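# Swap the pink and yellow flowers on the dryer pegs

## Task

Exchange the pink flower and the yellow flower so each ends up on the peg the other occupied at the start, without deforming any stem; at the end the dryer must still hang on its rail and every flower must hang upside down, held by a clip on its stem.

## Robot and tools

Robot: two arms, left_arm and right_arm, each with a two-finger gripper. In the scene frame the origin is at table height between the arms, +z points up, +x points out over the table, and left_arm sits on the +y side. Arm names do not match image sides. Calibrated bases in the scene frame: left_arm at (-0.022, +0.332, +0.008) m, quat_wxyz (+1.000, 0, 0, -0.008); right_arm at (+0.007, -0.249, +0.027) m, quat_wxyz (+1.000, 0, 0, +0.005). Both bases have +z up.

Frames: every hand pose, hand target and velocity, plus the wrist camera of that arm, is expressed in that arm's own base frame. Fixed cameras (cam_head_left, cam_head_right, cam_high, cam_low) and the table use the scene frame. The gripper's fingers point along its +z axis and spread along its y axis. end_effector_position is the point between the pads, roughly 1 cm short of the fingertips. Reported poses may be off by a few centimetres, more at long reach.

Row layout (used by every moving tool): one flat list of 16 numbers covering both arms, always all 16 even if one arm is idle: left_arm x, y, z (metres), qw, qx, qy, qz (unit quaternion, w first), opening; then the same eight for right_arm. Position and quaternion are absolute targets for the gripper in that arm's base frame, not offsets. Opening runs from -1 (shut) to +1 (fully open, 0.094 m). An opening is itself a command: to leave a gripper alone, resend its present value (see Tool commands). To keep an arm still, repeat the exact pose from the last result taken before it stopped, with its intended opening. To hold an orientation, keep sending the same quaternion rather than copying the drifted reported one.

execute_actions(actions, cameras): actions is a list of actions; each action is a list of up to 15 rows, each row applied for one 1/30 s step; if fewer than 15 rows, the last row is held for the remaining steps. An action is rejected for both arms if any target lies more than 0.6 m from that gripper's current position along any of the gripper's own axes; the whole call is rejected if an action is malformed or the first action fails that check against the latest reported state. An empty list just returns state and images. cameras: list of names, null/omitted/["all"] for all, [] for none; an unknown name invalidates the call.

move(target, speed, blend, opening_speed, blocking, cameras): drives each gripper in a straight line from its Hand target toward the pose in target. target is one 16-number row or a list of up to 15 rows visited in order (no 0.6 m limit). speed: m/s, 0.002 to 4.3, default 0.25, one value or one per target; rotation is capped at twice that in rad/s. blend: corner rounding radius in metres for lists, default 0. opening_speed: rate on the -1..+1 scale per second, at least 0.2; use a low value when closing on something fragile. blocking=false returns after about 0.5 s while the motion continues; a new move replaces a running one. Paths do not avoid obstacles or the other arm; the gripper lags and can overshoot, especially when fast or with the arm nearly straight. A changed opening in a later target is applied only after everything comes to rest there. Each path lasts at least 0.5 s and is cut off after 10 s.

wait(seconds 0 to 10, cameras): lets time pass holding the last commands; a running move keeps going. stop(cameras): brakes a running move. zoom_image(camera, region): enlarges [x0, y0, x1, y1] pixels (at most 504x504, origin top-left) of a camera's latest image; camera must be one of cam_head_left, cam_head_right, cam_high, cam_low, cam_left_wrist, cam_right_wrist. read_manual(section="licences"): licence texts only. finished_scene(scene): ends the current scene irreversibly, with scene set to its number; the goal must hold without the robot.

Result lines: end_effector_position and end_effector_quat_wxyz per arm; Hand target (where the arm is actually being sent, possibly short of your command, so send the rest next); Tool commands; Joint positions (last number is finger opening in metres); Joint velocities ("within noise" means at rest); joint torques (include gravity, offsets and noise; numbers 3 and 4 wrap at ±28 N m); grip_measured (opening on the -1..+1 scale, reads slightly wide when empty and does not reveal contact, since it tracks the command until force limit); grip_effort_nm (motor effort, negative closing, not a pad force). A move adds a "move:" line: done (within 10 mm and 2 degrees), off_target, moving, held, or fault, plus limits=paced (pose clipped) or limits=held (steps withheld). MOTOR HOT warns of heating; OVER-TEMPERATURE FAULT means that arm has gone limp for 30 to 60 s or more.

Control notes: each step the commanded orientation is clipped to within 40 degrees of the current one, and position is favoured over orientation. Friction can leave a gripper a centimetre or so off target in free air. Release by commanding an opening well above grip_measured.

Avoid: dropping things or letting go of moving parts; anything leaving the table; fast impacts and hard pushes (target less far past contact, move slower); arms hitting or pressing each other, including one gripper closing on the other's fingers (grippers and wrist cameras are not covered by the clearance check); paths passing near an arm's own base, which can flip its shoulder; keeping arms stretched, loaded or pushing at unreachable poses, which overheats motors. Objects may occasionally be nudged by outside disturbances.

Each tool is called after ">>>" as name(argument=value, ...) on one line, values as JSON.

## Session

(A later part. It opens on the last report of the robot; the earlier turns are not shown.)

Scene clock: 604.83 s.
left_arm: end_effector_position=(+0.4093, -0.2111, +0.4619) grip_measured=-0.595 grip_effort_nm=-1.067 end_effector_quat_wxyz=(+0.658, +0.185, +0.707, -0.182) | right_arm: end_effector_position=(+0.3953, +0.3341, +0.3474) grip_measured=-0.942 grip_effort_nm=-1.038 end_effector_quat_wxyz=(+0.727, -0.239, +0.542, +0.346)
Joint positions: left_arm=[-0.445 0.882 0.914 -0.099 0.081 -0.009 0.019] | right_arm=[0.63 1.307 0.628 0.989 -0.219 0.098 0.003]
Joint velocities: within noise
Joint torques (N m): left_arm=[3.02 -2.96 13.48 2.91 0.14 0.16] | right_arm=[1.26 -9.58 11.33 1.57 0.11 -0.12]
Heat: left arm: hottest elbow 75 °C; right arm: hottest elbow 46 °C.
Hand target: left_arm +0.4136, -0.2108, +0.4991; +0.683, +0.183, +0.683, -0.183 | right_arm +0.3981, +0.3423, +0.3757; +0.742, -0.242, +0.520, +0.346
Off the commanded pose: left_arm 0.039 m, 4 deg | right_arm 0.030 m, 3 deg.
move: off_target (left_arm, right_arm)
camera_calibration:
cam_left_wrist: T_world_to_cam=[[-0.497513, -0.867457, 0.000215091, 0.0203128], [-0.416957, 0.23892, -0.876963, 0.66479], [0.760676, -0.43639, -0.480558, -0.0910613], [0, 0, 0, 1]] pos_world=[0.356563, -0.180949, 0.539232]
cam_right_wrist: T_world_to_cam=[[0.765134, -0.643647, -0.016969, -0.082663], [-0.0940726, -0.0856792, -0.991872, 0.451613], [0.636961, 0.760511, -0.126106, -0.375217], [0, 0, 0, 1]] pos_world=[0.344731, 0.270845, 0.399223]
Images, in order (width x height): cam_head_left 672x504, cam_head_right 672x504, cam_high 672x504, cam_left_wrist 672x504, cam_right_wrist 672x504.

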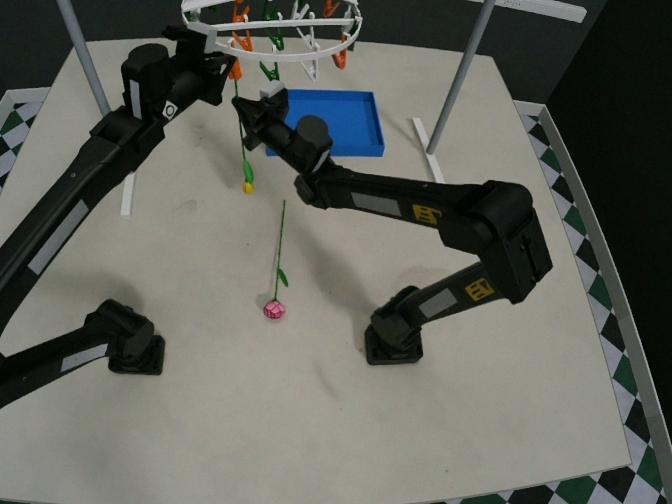

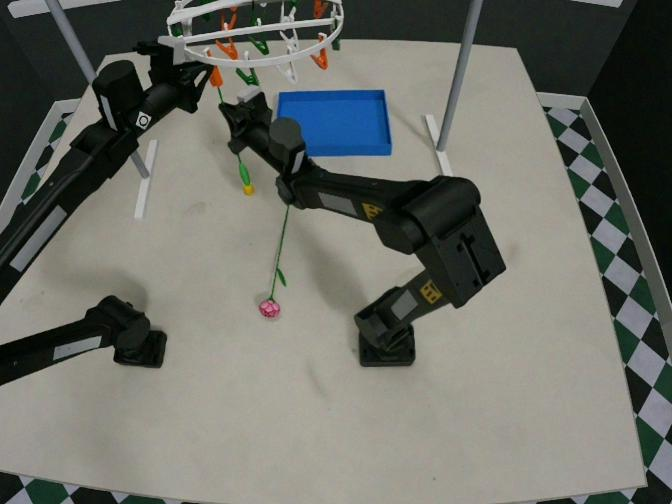

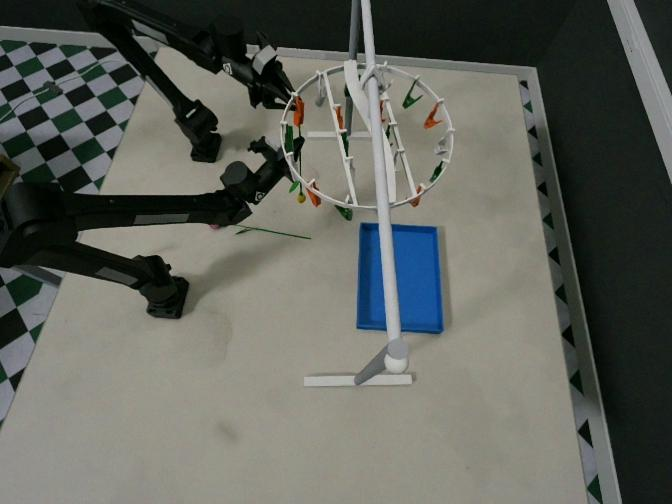

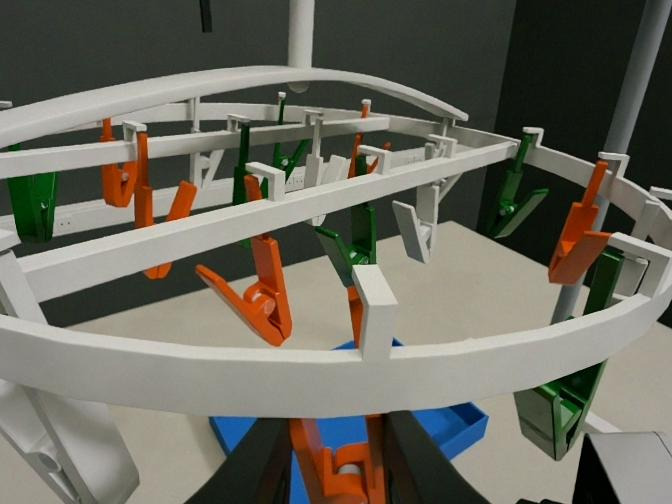

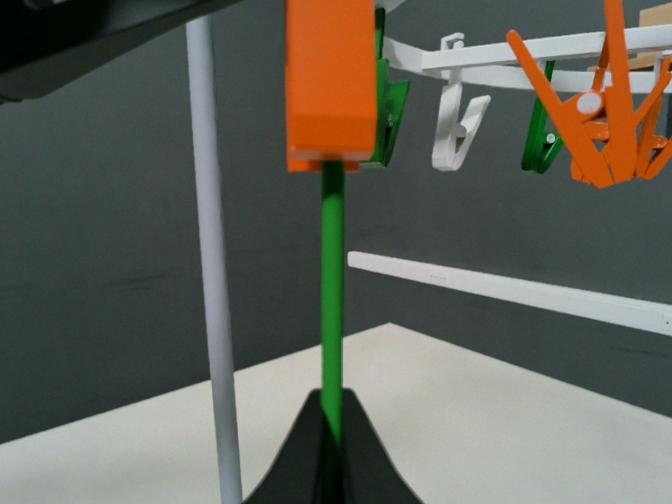

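>>> move(target=[0.416,-0.212,0.500,0.683,0.183,0.683,-0.183,-0.8,0.3995,0.3415,0.393,0.7424,-0.2424,0.5198,0.3462,-0.97], speed=0.03, cameras=["cam_head_left","cam_high","cam_low","cam_right_wrist","cam_left_wrist"])

>>> zoom_image(camera="cam_head_left", region=[220, 55, 260, 90])

>>> zoom_image(camera="cam_right_wrist", region=[260, 60, 420, 180])

Scene clock: 609.10 s.
left_arm: end_effector_position=(+0.4093, -0.2111, +0.4619) grip_measured=-0.595 grip_effort_nm=-1.067 end_effector_quat_wxyz=(+0.658, +0.185, +0.707, -0.182) | right_arm: end_effector_position=(+0.3949, +0.3339, +0.3625) grip_measured=-0.942 grip_effort_nm=-1.038 end_effector_quat_wxyz=(+0.727, -0.240, +0.543, +0.346)
Joint positions: left_arm=[-0.445 0.882 0.914 -0.099 0.081 -0.009 0.019] | right_arm=[0.63 1.271 0.648 0.93 -0.22 0.098 0.003]
Joint velocities: within noise
Joint torques (N m): left_arm=[2.96 -2.96 13.48 2.93 0.13 0.16] | right_arm=[0.97 -9.35 11.79 1.55 -0.02 -0.11]
Heat: left arm: hottest elbow 75 °C; right arm: hottest elbow 47 °C.
Hand target: left_arm +0.4136, -0.2109, +0.4991; +0.683, +0.183, +0.683, -0.183 | right_arm +0.3981, +0.3402, +0.3926; +0.742, -0.242, +0.520, +0.346
Off the commanded pose: left_arm 0.039 m, 4 deg | right_arm 0.032 m, 3 deg.
move: off_target (left_arm, right_arm)
camera_calibration:
cam_left_wrist: T_world_to_cam=[[-0.497844, -0.867267, 0.0002644, 0.0204394], [-0.416895, 0.239046, -0.876958, 0.664788], [0.760493, -0.436698, -0.480567, -0.0910465], [0, 0, 0, 1]] pos_world=[0.356563, -0.180949, 0.539232]
cam_right_wrist: T_world_to_cam=[[0.76521, -0.643555, -0.0170429, -0.0823247], [-0.0955298, -0.0873287, -0.991589, 0.467474], [0.636653, 0.760402, -0.128303, -0.371911], [0, 0, 0, 1]] pos_world=[0.344432, 0.270645, 0.414421]
Images, in order (width x height): cam_head_left 672x504, cam_high 672x504, cam_low 672x504, cam_left_wrist 672x504, cam_right_wrist 672x504.

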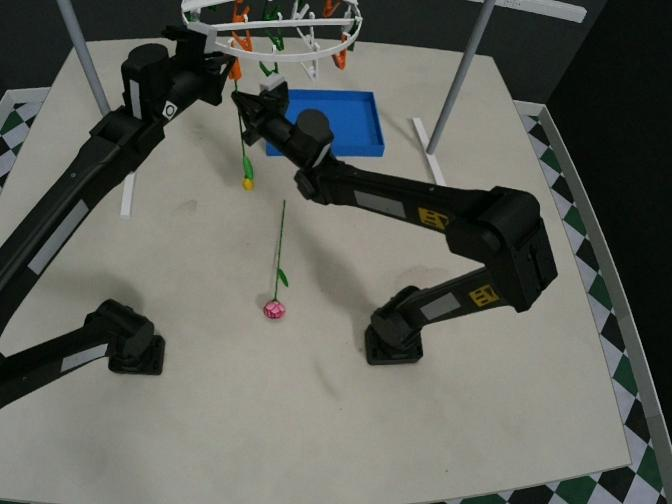

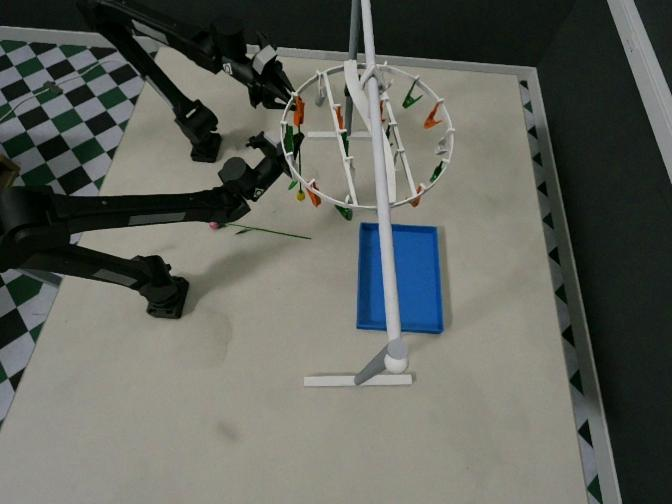

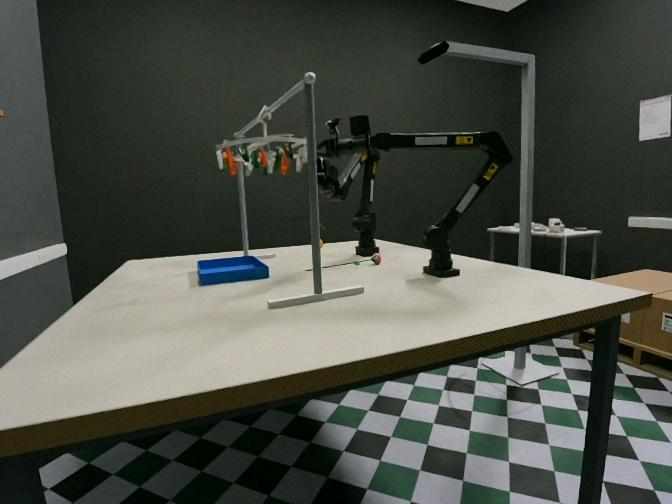

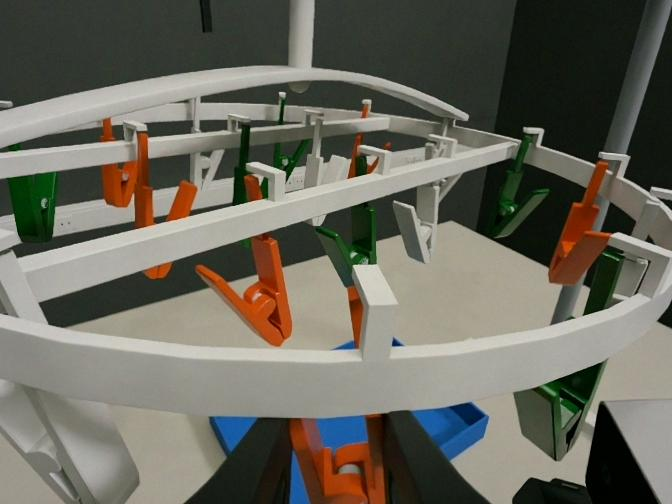

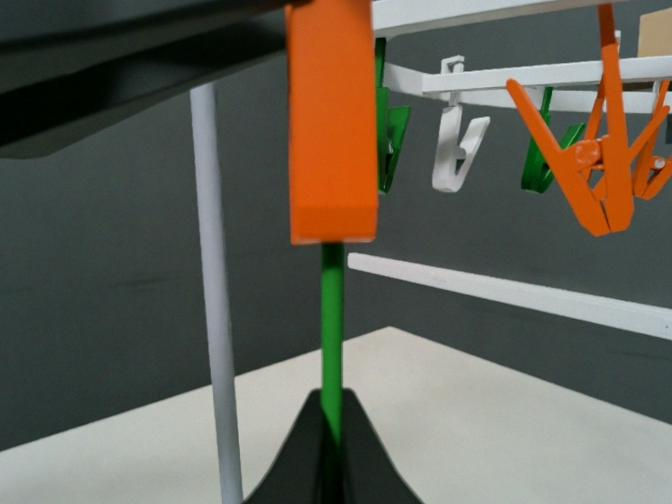

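Scaled by 12.600 from the camera's 672x504 image, which has a finer 960x720 frame.

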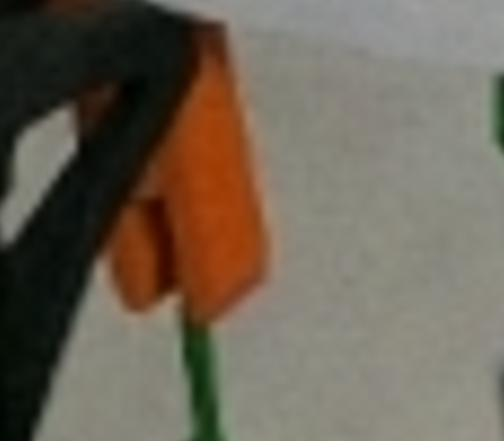

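Scaled by 3.150 from the camera's 672x504 image, which has a finer 960x720 frame.

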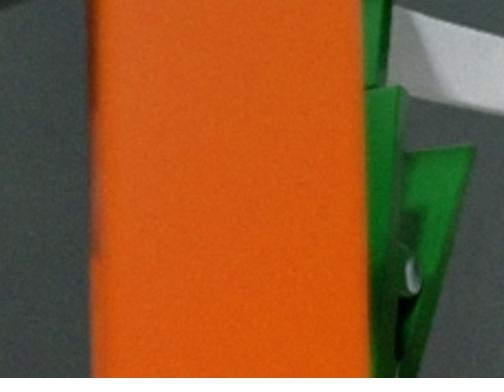

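>>> move(target=[0.416,-0.212,0.500,0.683,0.183,0.683,-0.183,0.2,0.3995,0.3415,0.393,0.7424,-0.2424,0.5198,0.3462,-0.97], opening_speed=0.35, cameras=["cam_head_left","cam_high","cam_low","cam_right_wrist","cam_left_wrist"])

>>> zoom_image(camera="cam_head_left", region=[220, 55, 260, 90])

Scene clock: 614.43 s.
left_arm: end_effector_position=(+0.4095, -0.2112, +0.4615) grip_measured=+0.197 grip_effort_nm=0.046 end_effector_quat_wxyz=(+0.658, +0.185, +0.707, -0.182) | right_arm: end_effector_position=(+0.3949, +0.3338, +0.3625) grip_measured=-0.942 grip_effort_nm=-1.028 end_effector_quat_wxyz=(+0.726, -0.240, +0.543, +0.346)
Joint positions: left_arm=[-0.445 0.883 0.914 -0.099 0.081 -0.008 0.056] | right_arm=[0.63 1.271 0.648 0.929 -0.22 0.098 0.003]
Joint velocities: within noise
Joint torques (N m): left_arm=[3.02 -3.08 13.48 2.92 0.12 0.16] | right_arm=[1.08 -9.35 11.81 1.63 -0.03 -0.11]
Heat: left arm: hottest elbow 75 °C; right arm: hottest elbow 47 °C.
Hand target: left_arm +0.4136, -0.2108, +0.4992; +0.683, +0.183, +0.683, -0.183 | right_arm +0.3980, +0.3402, +0.3927; +0.743, -0.242, +0.520, +0.346
Off the commanded pose: left_arm 0.039 m, 4 deg | right_arm 0.032 m, 3 deg.
move: off_target (left_arm, right_arm)
camera_calibration:
cam_left_wrist: T_world_to_cam=[[-0.497852, -0.867262, -0.000095094, 0.0206131], [-0.41732, 0.239659, -0.876589, 0.664763], [0.760255, -0.436372, -0.48124, -0.0909988], [0, 0, 0, 1]] pos_world=[0.356863, -0.181149, 0.538933]
cam_right_wrist: T_world_to_cam=[[0.765244, -0.643511, -0.0171546, -0.0823003], [-0.0958668, -0.0875699, -0.991535, 0.467732], [0.636561, 0.760411, -0.128704, -0.371703], [0, 0, 0, 1]] pos_world=[0.344432, 0.270646, 0.414521]
Images, in order (width x height): cam_head_left 672x504, cam_high 672x504, cam_low 672x504, cam_left_wrist 672x504, cam_right_wrist 672x504.

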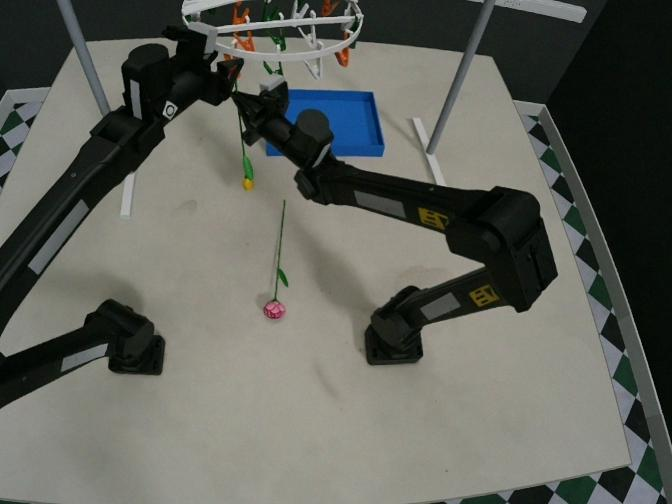

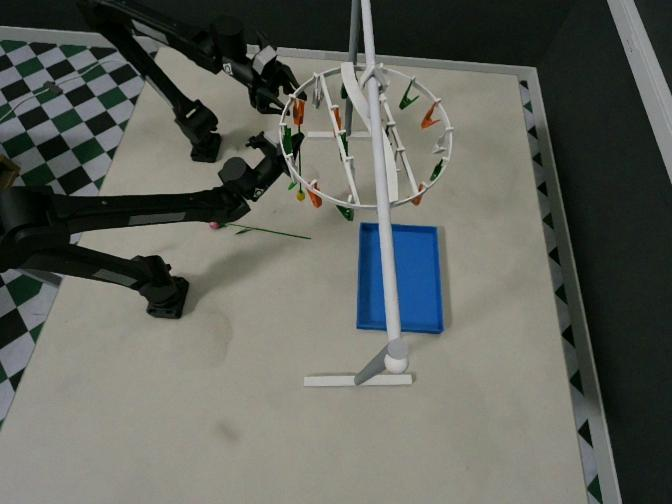

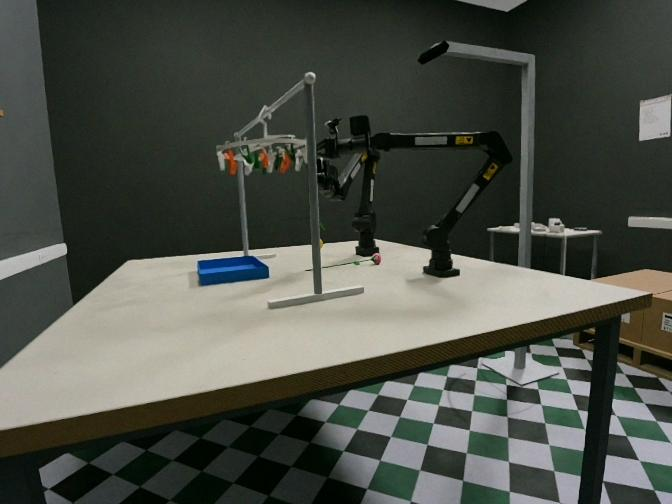

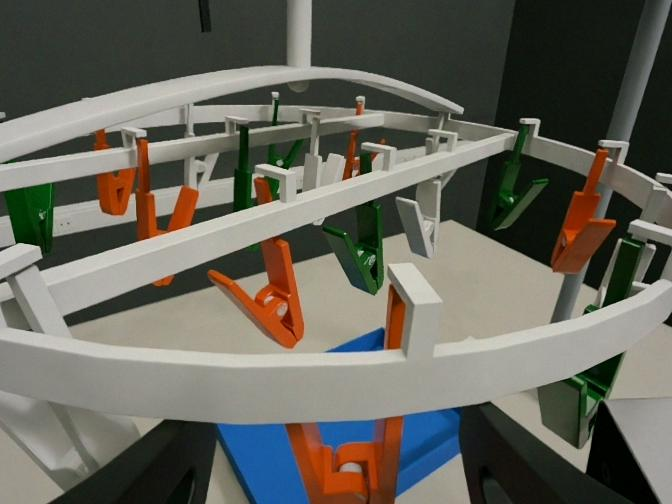

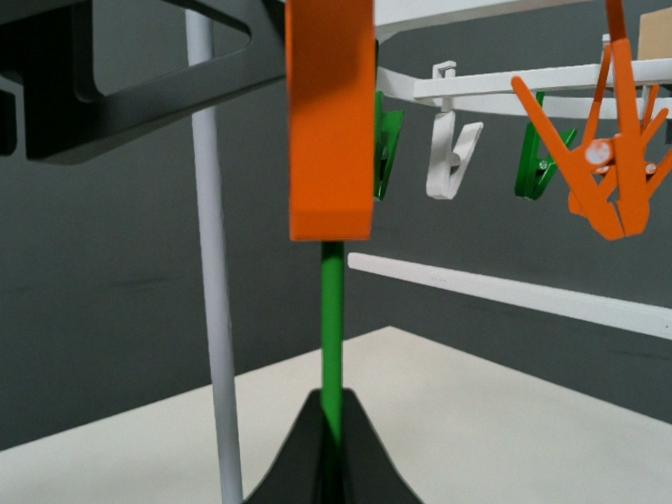

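Scaled by 12.600 from the camera's 672x504 image, which has a finer 960x720 frame.

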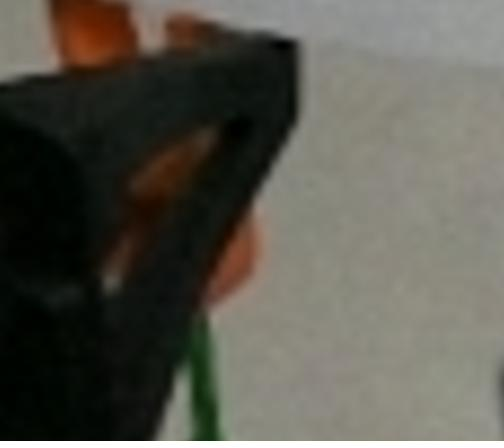

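>>> move(target=[0.312,-0.152,0.494,0.683,0.183,0.683,-0.183,0.2,0.3995,0.3415,0.393,0.7424,-0.2424,0.5198,0.3462,-0.97], speed=0.08, cameras=["cam_head_left","cam_high","cam_low","cam_right_wrist","cam_left_wrist"])

>>> zoom_image(camera="cam_head_left", region=[220, 55, 260, 90])

Scene clock: 618.97 s.
left_arm: end_effector_position=(+0.3126, -0.1557, +0.4942) grip_measured=+0.198 grip_effort_nm=0.051 end_effector_quat_wxyz=(+0.683, +0.183, +0.682, -0.189) | right_arm: end_effector_position=(+0.3939, +0.3332, +0.3689) grip_measured=-0.942 grip_effort_nm=-1.028 end_effector_quat_wxyz=(+0.730, -0.239, +0.538, +0.347)
Joint positions: left_arm=[-0.393 0.558 0.836 -0.274 0.138 -0.008 0.056] | right_arm=[0.63 1.263 0.653 0.929 -0.22 0.098 0.003]
Joint velocities: within noise
Joint torques (N m): left_arm=[3.14 -0.44 8.91 1.81 0.14 0.15] | right_arm=[1.08 -8.47 11.59 1.59 -0.03 -0.12]
Heat: left arm: hottest elbow 75 °C; right arm: hottest elbow 47 °C.
Hand target: left_arm +0.3119, -0.1521, +0.4940; +0.683, +0.183, +0.683, -0.183 | right_arm +0.3984, +0.3405, +0.3928; +0.743, -0.242, +0.520, +0.346
Off the commanded pose: left_arm 0.004 m, 1 deg | right_arm 0.026 m, 3 deg.
move: off_target (right_arm)
camera_calibration:
cam_left_wrist: T_world_to_cam=[[-0.502017, -0.864839, -0.00573697, 0.0249416], [-0.358665, 0.214223, -0.908553, 0.633106], [0.786981, -0.454051, -0.41773, -0.0197795], [0, 0, 0, 1]] pos_world=[0.25516, -0.123036, 0.56709]
cam_right_wrist: T_world_to_cam=[[0.765664, -0.643088, -0.0140037, -0.0832069], [-0.0856722, -0.0803769, -0.993076, 0.468069], [0.637509, 0.761563, -0.116636, -0.374929], [0, 0, 0, 1]] pos_world=[0.34283, 0.269644, 0.419933]
Images, in order (width x height): cam_head_left 672x504, cam_high 672x504, cam_low 672x504, cam_left_wrist 672x504, cam_right_wrist 672x504.

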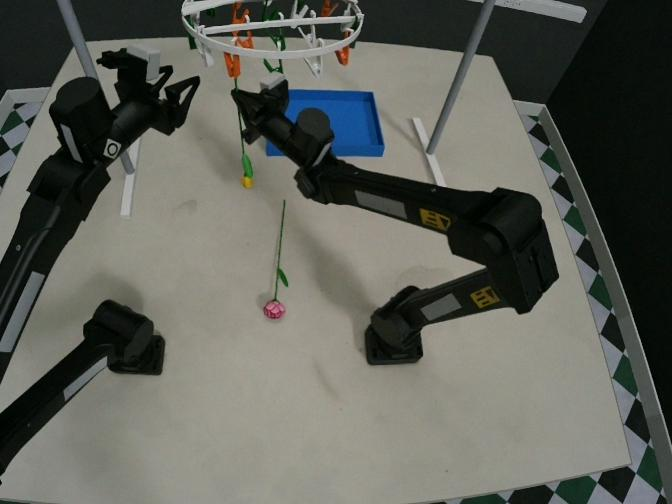

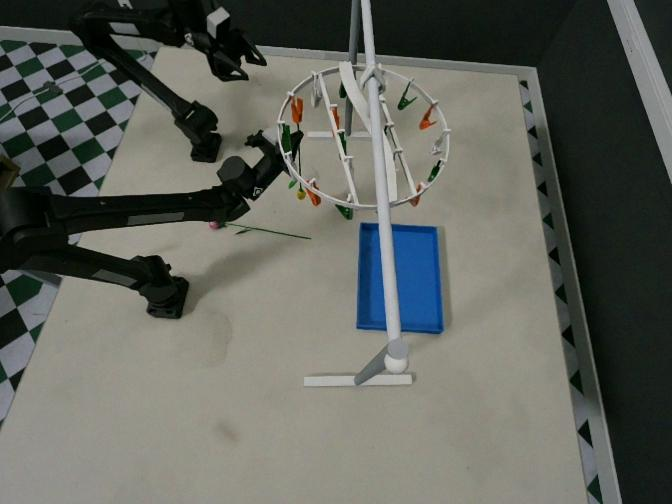

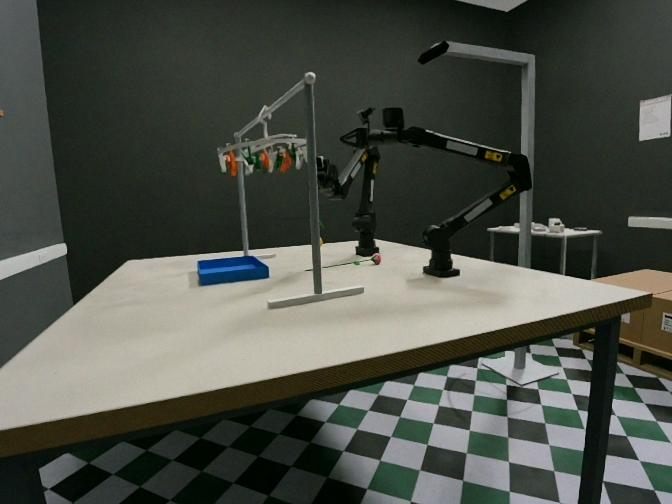

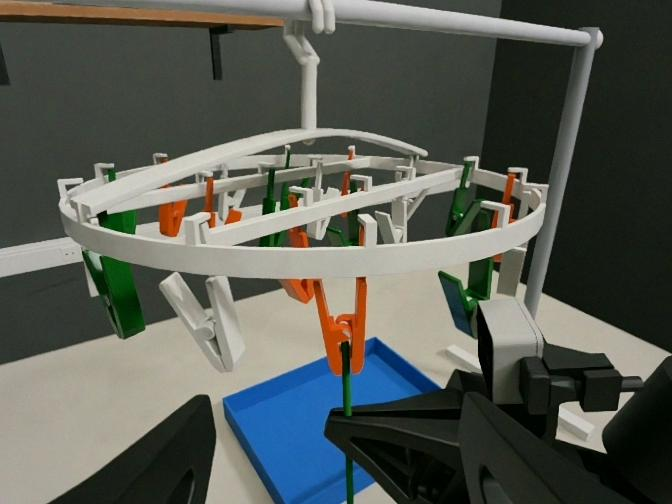

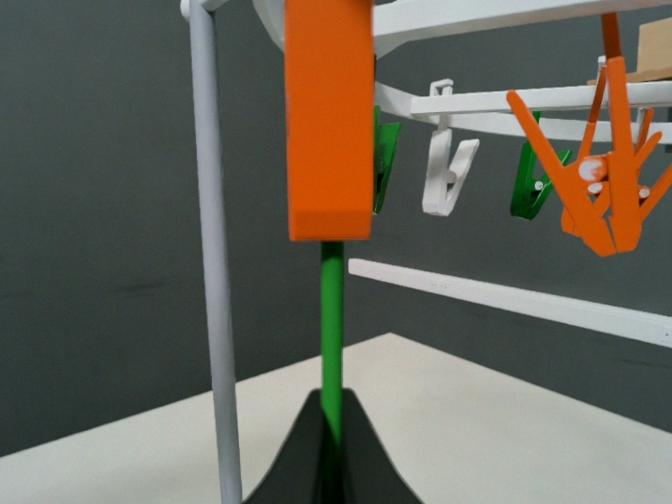

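Scaled by 12.600 from the camera's 672x504 image, which has a finer 960x720 frame.

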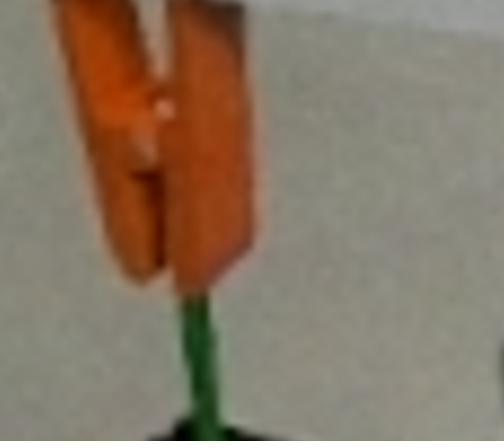

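>>> move(target=[0.312,-0.152,0.494,0.683,0.183,0.683,-0.183,0.2,0.3995,0.3415,0.390,0.7424,-0.2424,0.5198,0.3462,-0.3], opening_speed=0.3, cameras=["cam_right_wrist","cam_left_wrist"])

Scene clock: 624.30 s.
left_arm: end_effector_position=(+0.3126, -0.1557, +0.4941) grip_measured=+0.198 grip_effort_nm=0.056 end_effector_quat_wxyz=(+0.683, +0.183, +0.682, -0.189) | right_arm: end_effector_position=(+0.3939, +0.3332, +0.3689) grip_measured=-0.302 grip_effort_nm=0.071 end_effector_quat_wxyz=(+0.730, -0.239, +0.538, +0.347)
Joint positions: left_arm=[-0.393 0.558 0.836 -0.274 0.139 -0.008 0.056] | right_arm=[0.63 1.263 0.653 0.929 -0.22 0.098 0.033]
Joint velocities: within noise
Joint torques (N m): left_arm=[3.31 -0.44 8.92 1.73 0.13 0.15] | right_arm=[0.97 -7.82 11.3 1.95 -0.02 -0.11]
Heat: left arm: hottest elbow 72 °C; right arm: hottest elbow 47 °C.
Hand target: left_arm +0.3119, -0.1520, +0.4940; +0.683, +0.183, +0.683, -0.183 | right_arm +0.3986, +0.3407, +0.3898; +0.742, -0.242, +0.520, +0.346
Off the commanded pose: left_arm 0.004 m, 1 deg | right_arm 0.023 m, 3 deg.
move: off_target (right_arm)
camera_calibration:
cam_left_wrist: T_world_to_cam=[[-0.501968, -0.864868, -0.00569358, 0.0250375], [-0.359028, 0.214359, -0.908377, 0.633131], [0.786846, -0.453932, -0.418113, -0.0195465], [0, 0, 0, 1]] pos_world=[0.25526, -0.122936, 0.567091]
cam_right_wrist: T_world_to_cam=[[0.765664, -0.643088, -0.0140037, -0.0832069], [-0.0856722, -0.0803769, -0.993076, 0.468069], [0.637509, 0.761563, -0.116636, -0.374929], [0, 0, 0, 1]] pos_world=[0.34283, 0.269644, 0.419933]
Images, in order (width x height): cam_left_wrist 672x504, cam_right_wrist 672x504.

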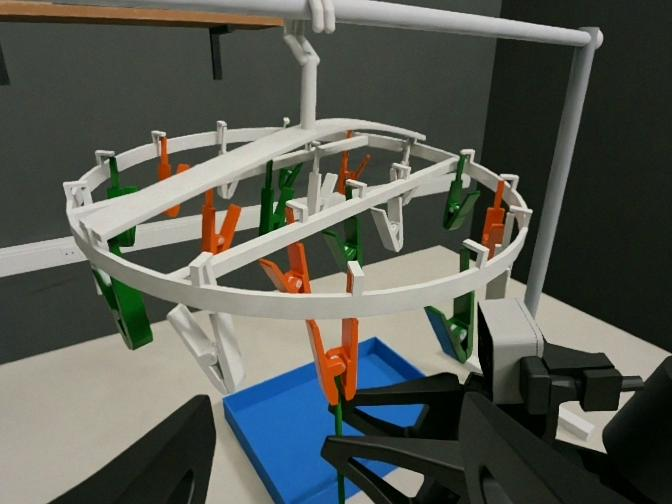

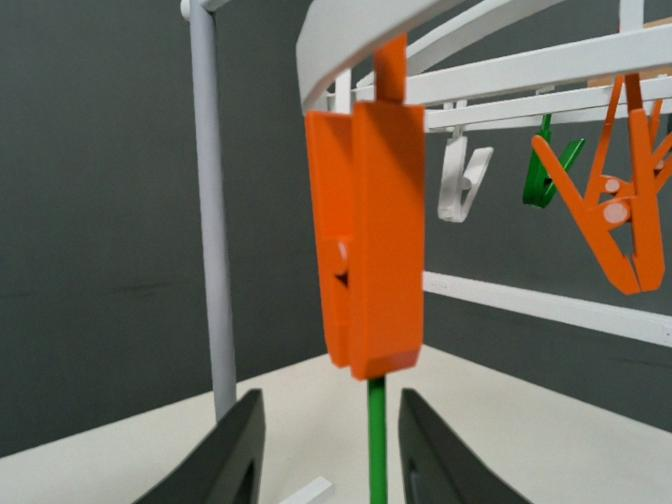

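>>> move(target=[0.312,-0.152,0.494,0.683,0.183,0.683,-0.183,0.2,0.3995,0.3415,0.390,0.7424,-0.2424,0.5198,0.3462,0.1], opening_speed=0.5, cameras=["cam_right_wrist","cam_left_wrist"])

Scene clock: 627.43 s.
left_arm: end_effector_position=(+0.3126, -0.1557, +0.4941) grip_measured=+0.198 grip_effort_nm=0.051 end_effector_quat_wxyz=(+0.683, +0.183, +0.682, -0.189) | right_arm: end_effector_position=(+0.3939, +0.3332, +0.3689) grip_measured=+0.098 grip_effort_nm=0.076 end_effector_quat_wxyz=(+0.730, -0.239, +0.538, +0.347)
Joint positions: left_arm=[-0.393 0.558 0.836 -0.274 0.139 -0.008 0.056] | right_arm=[0.63 1.263 0.653 0.929 -0.22 0.098 0.052]
Joint velocities: within noise
Joint torques (N m): left_arm=[3.31 -0.44 8.91 1.72 0.13 0.15] | right_arm=[1.03 -7.65 11.26 1.96 -0.02 -0.13]
Heat: left arm: hottest elbow 71 °C; right arm: hottest elbow 47 °C.
Hand target: left_arm +0.3119, -0.1521, +0.4940; +0.683, +0.183, +0.683, -0.183 | right_arm +0.3986, +0.3407, +0.3898; +0.742, -0.242, +0.520, +0.346
Off the commanded pose: left_arm 0.004 m, 1 deg | right_arm 0.023 m, 3 deg.
move: off_target (right_arm)
camera_calibration:
cam_left_wrist: T_world_to_cam=[[-0.501968, -0.864868, -0.00569358, 0.0250375], [-0.359028, 0.214359, -0.908377, 0.633131], [0.786846, -0.453932, -0.418113, -0.0195465], [0, 0, 0, 1]] pos_world=[0.25526, -0.122936, 0.567091]
cam_right_wrist: T_world_to_cam=[[0.765664, -0.643088, -0.0140037, -0.0832069], [-0.0856722, -0.0803769, -0.993076, 0.468069], [0.637509, 0.761563, -0.116636, -0.374929], [0, 0, 0, 1]] pos_world=[0.34283, 0.269644, 0.419933]
Images, in order (width x height): cam_left_wrist 672x504, cam_right_wrist 672x504.

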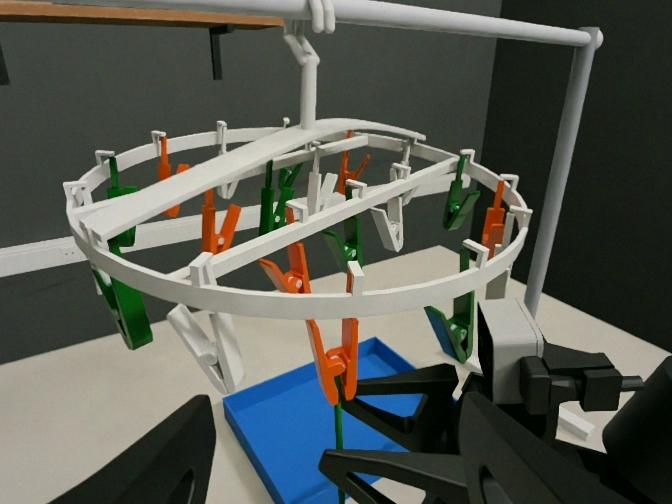

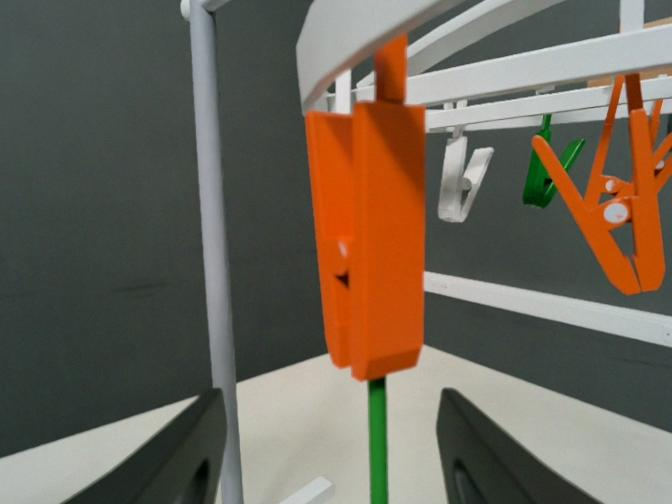

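>>> move(target=[0.312,-0.152,0.494,0.683,0.183,0.683,-0.183,0.2,0.333,0.262,0.350,0.7424,-0.2424,0.5198,0.3462,0.1], speed=0.1)

>>> zoom_image(camera="cam_low", region=[210, 90, 370, 290])

Scene clock: 631.70 s.
left_arm: end_effector_position=(+0.3126, -0.1557, +0.4941) grip_measured=+0.198 grip_effort_nm=0.046 end_effector_quat_wxyz=(+0.683, +0.183, +0.682, -0.189) | right_arm: end_effector_position=(+0.3345, +0.2675, +0.3516) grip_measured=+0.099 grip_effort_nm=0.071 end_effector_quat_wxyz=(+0.742, -0.249, +0.520, +0.343)
Joint positions: left_arm=[-0.393 0.558 0.836 -0.274 0.139 -0.008 0.056] | right_arm=[0.555 1.055 0.423 0.992 -0.305 0.099 0.052]
Joint velocities: within noise
Joint torques (N m): left_arm=[3.37 -0.44 8.91 1.74 0.13 0.15] | right_arm=[-0.21 -4.78 6.83 2.4 0 0.19]
Heat: left arm: hottest elbow 70 °C; right arm: hottest elbow 47 °C.
Hand target: left_arm +0.3119, -0.1521, +0.4940; +0.683, +0.183, +0.683, -0.183 | right_arm +0.3330, +0.2621, +0.3501; +0.742, -0.242, +0.520, +0.346
Off the commanded pose: left_arm 0.004 m, 1 deg | right_arm 0.006 m, 1 deg.
move: done
camera_calibration:
cam_left_wrist: T_world_to_cam=[[-0.501968, -0.864868, -0.00569358, 0.0250375], [-0.359028, 0.214359, -0.908377, 0.633131], [0.786846, -0.453932, -0.418113, -0.0195465], [0, 0, 0, 1]] pos_world=[0.25526, -0.122936, 0.567091]
cam_right_wrist: T_world_to_cam=[[0.768698, -0.639184, 0.02339, -0.0953724], [-0.036712, -0.0806005, -0.99607, 0.425275], [0.638557, 0.764818, -0.0854232, -0.301293], [0, 0, 0, 1]] pos_world=[0.281318, 0.203751, 0.400097]

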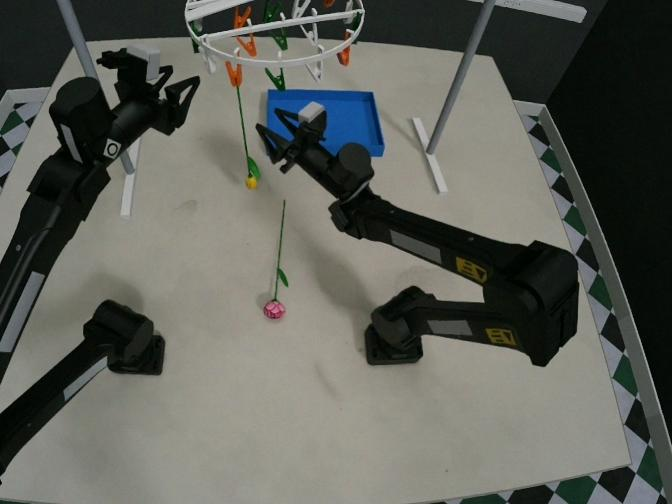

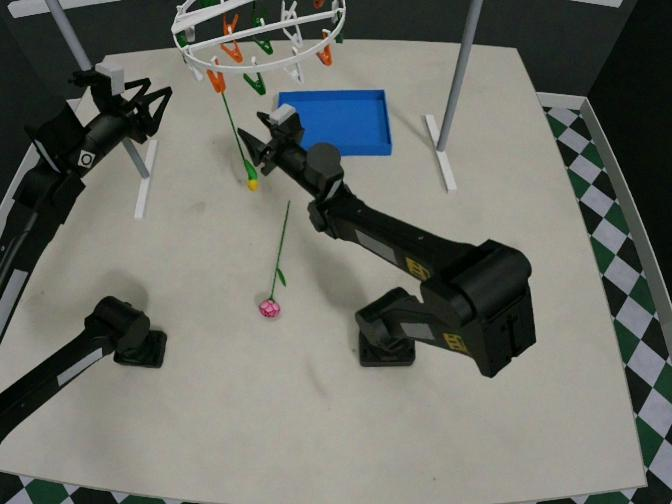

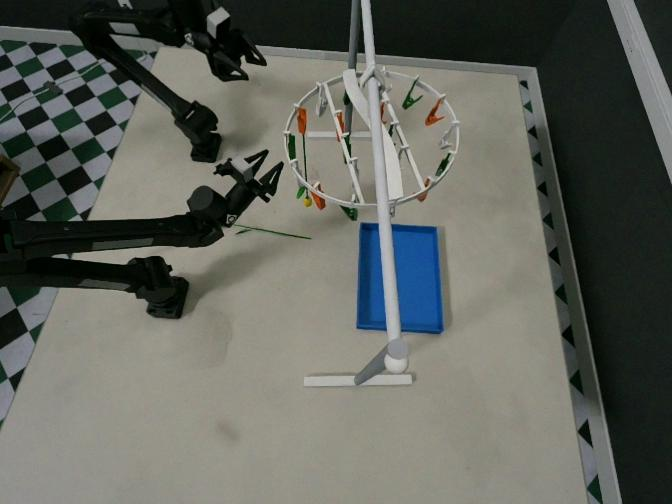

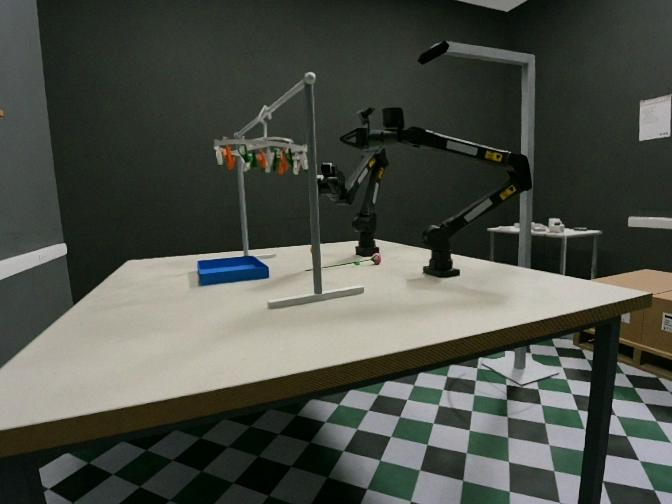

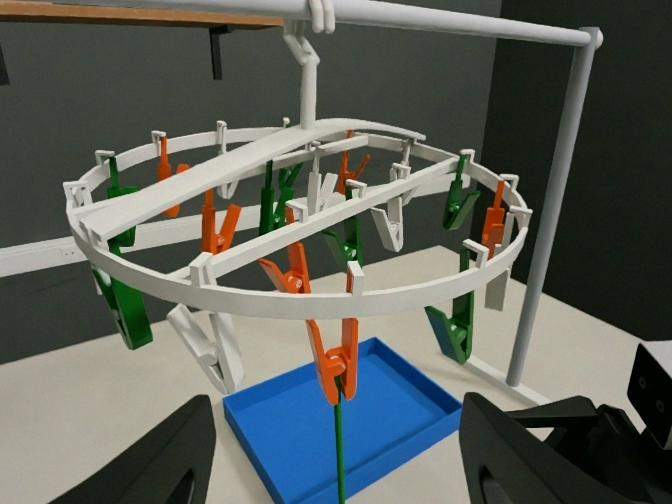

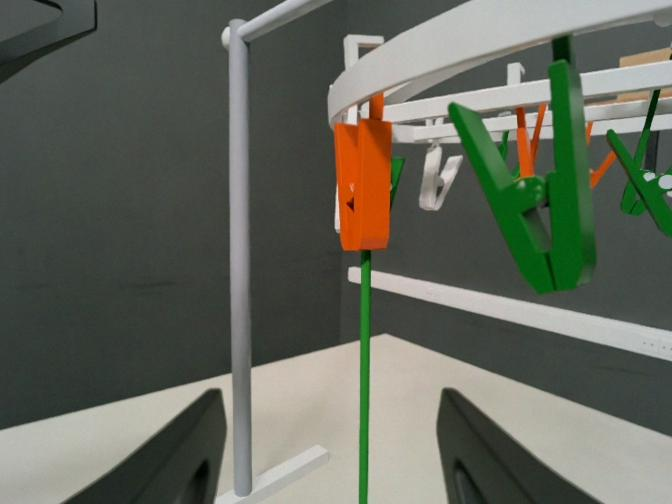

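Scaled by 2.520 from the camera's 672x504 image, which has a finer 960x720 frame.

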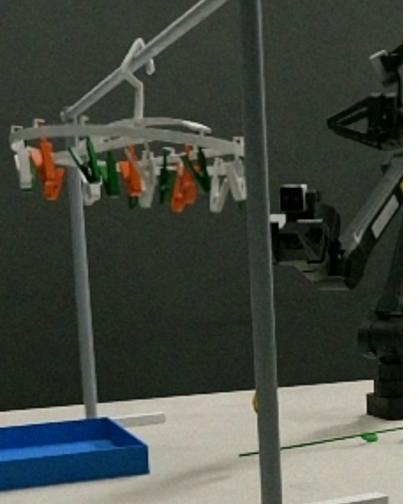

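>>> move(target=[[0.27,-0.20,0.36,0.4655,0.1152,0.8753,-0.0613,0.3,0.30,0.08,0.43,0.683,-0.183,0.683,0.183,0.15],[0.36,-0.345,0.15,0.1907,0.0291,0.9812,-0.0057,0.3,0.30,0.08,0.43,0.683,-0.183,0.683,0.183,0.15]], speed=0.15, blend=0.02)

Scene clock: 654.60 s.
left_arm: end_effector_position=(+0.3451, -0.3343, +0.1341) grip_measured=+0.298 grip_effort_nm=0.046 end_effector_quat_wxyz=(+0.181, +0.042, +0.983, +0.006) | right_arm: end_effector_position=(+0.3028, +0.0827, +0.3926) grip_measured=+0.149 grip_effort_nm=0.076 end_effector_quat_wxyz=(+0.661, -0.174, +0.703, +0.197)
Joint positions: left_arm=[-0.865 1.512 1.119 -0.934 -0.273 -0.747 0.061] | right_arm=[-0.025 0.419 0.573 -0.212 -0.556 0.016 0.054]
Joint velocities: within noise
Joint torques (N m): left_arm=[3.25 -9.82 11.34 0.51 -0.07 -0.07] | right_arm=[-0.15 2.84 14.01 1.63 -0.11 -0.13]
Heat: left arm: hottest elbow 66 °C; right arm: hottest elbow 46 °C.
Hand target: left_arm +0.3594, -0.3442, +0.1501; +0.191, +0.029, +0.981, -0.006 | right_arm +0.2982, +0.0802, +0.4289; +0.683, -0.183, +0.683, +0.183
Off the commanded pose: left_arm 0.024 m, 2 deg | right_arm 0.038 m, 4 deg.
move: off_target (left_arm, right_arm)
camera_calibration:
cam_left_wrist: T_world_to_cam=[[-0.0900994, -0.995235, -0.0372741, -0.296741], [-0.993674, 0.0873126, 0.0706332, 0.40135], [-0.0670421, 0.0434023, -0.996806, 0.261817], [0, 0, 0, 1]] pos_world=[0.389627, -0.341734, 0.221572]
cam_right_wrist: T_world_to_cam=[[0.510032, -0.859307, -0.0382004, -0.0694702], [-0.412421, -0.205332, -0.887552, 0.531484], [0.754835, 0.468434, -0.459122, -0.000239406], [0, 0, 0, 1]] pos_world=[0.254808, 0.0495465, 0.468955]

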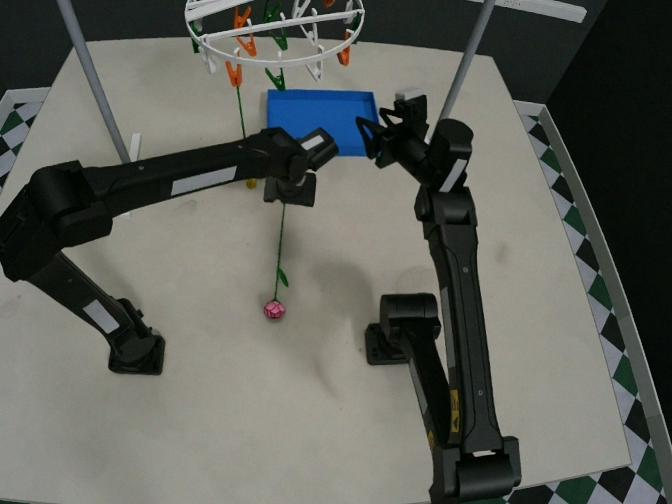

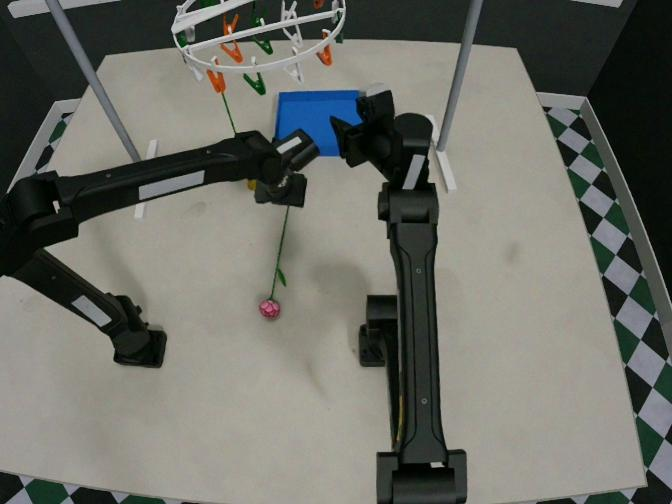

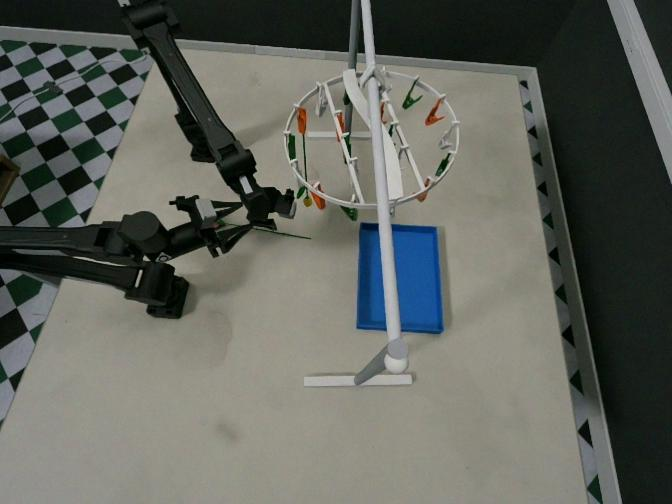

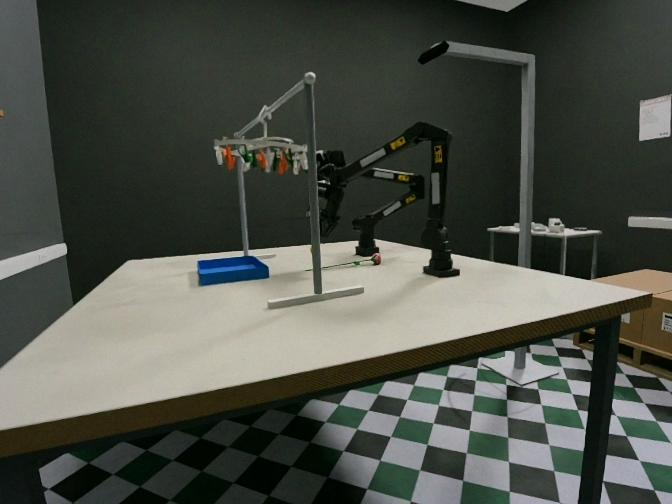

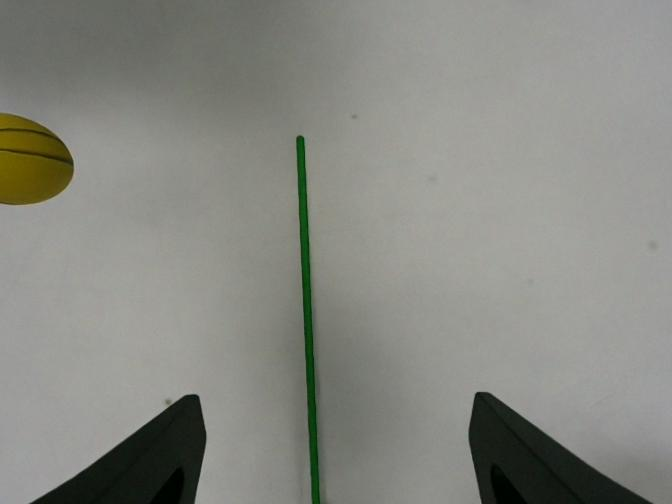

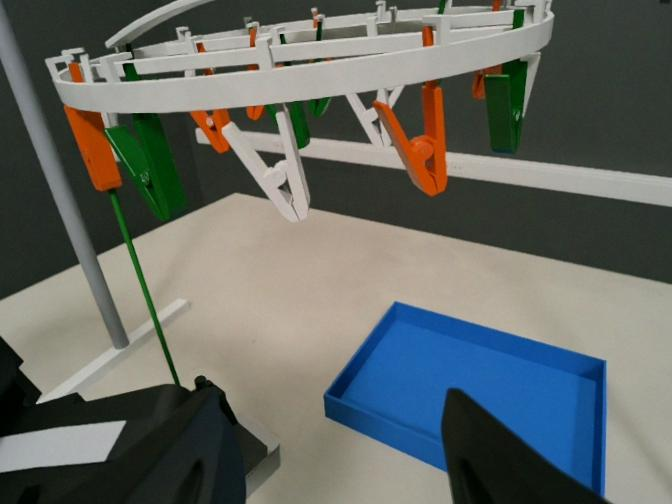

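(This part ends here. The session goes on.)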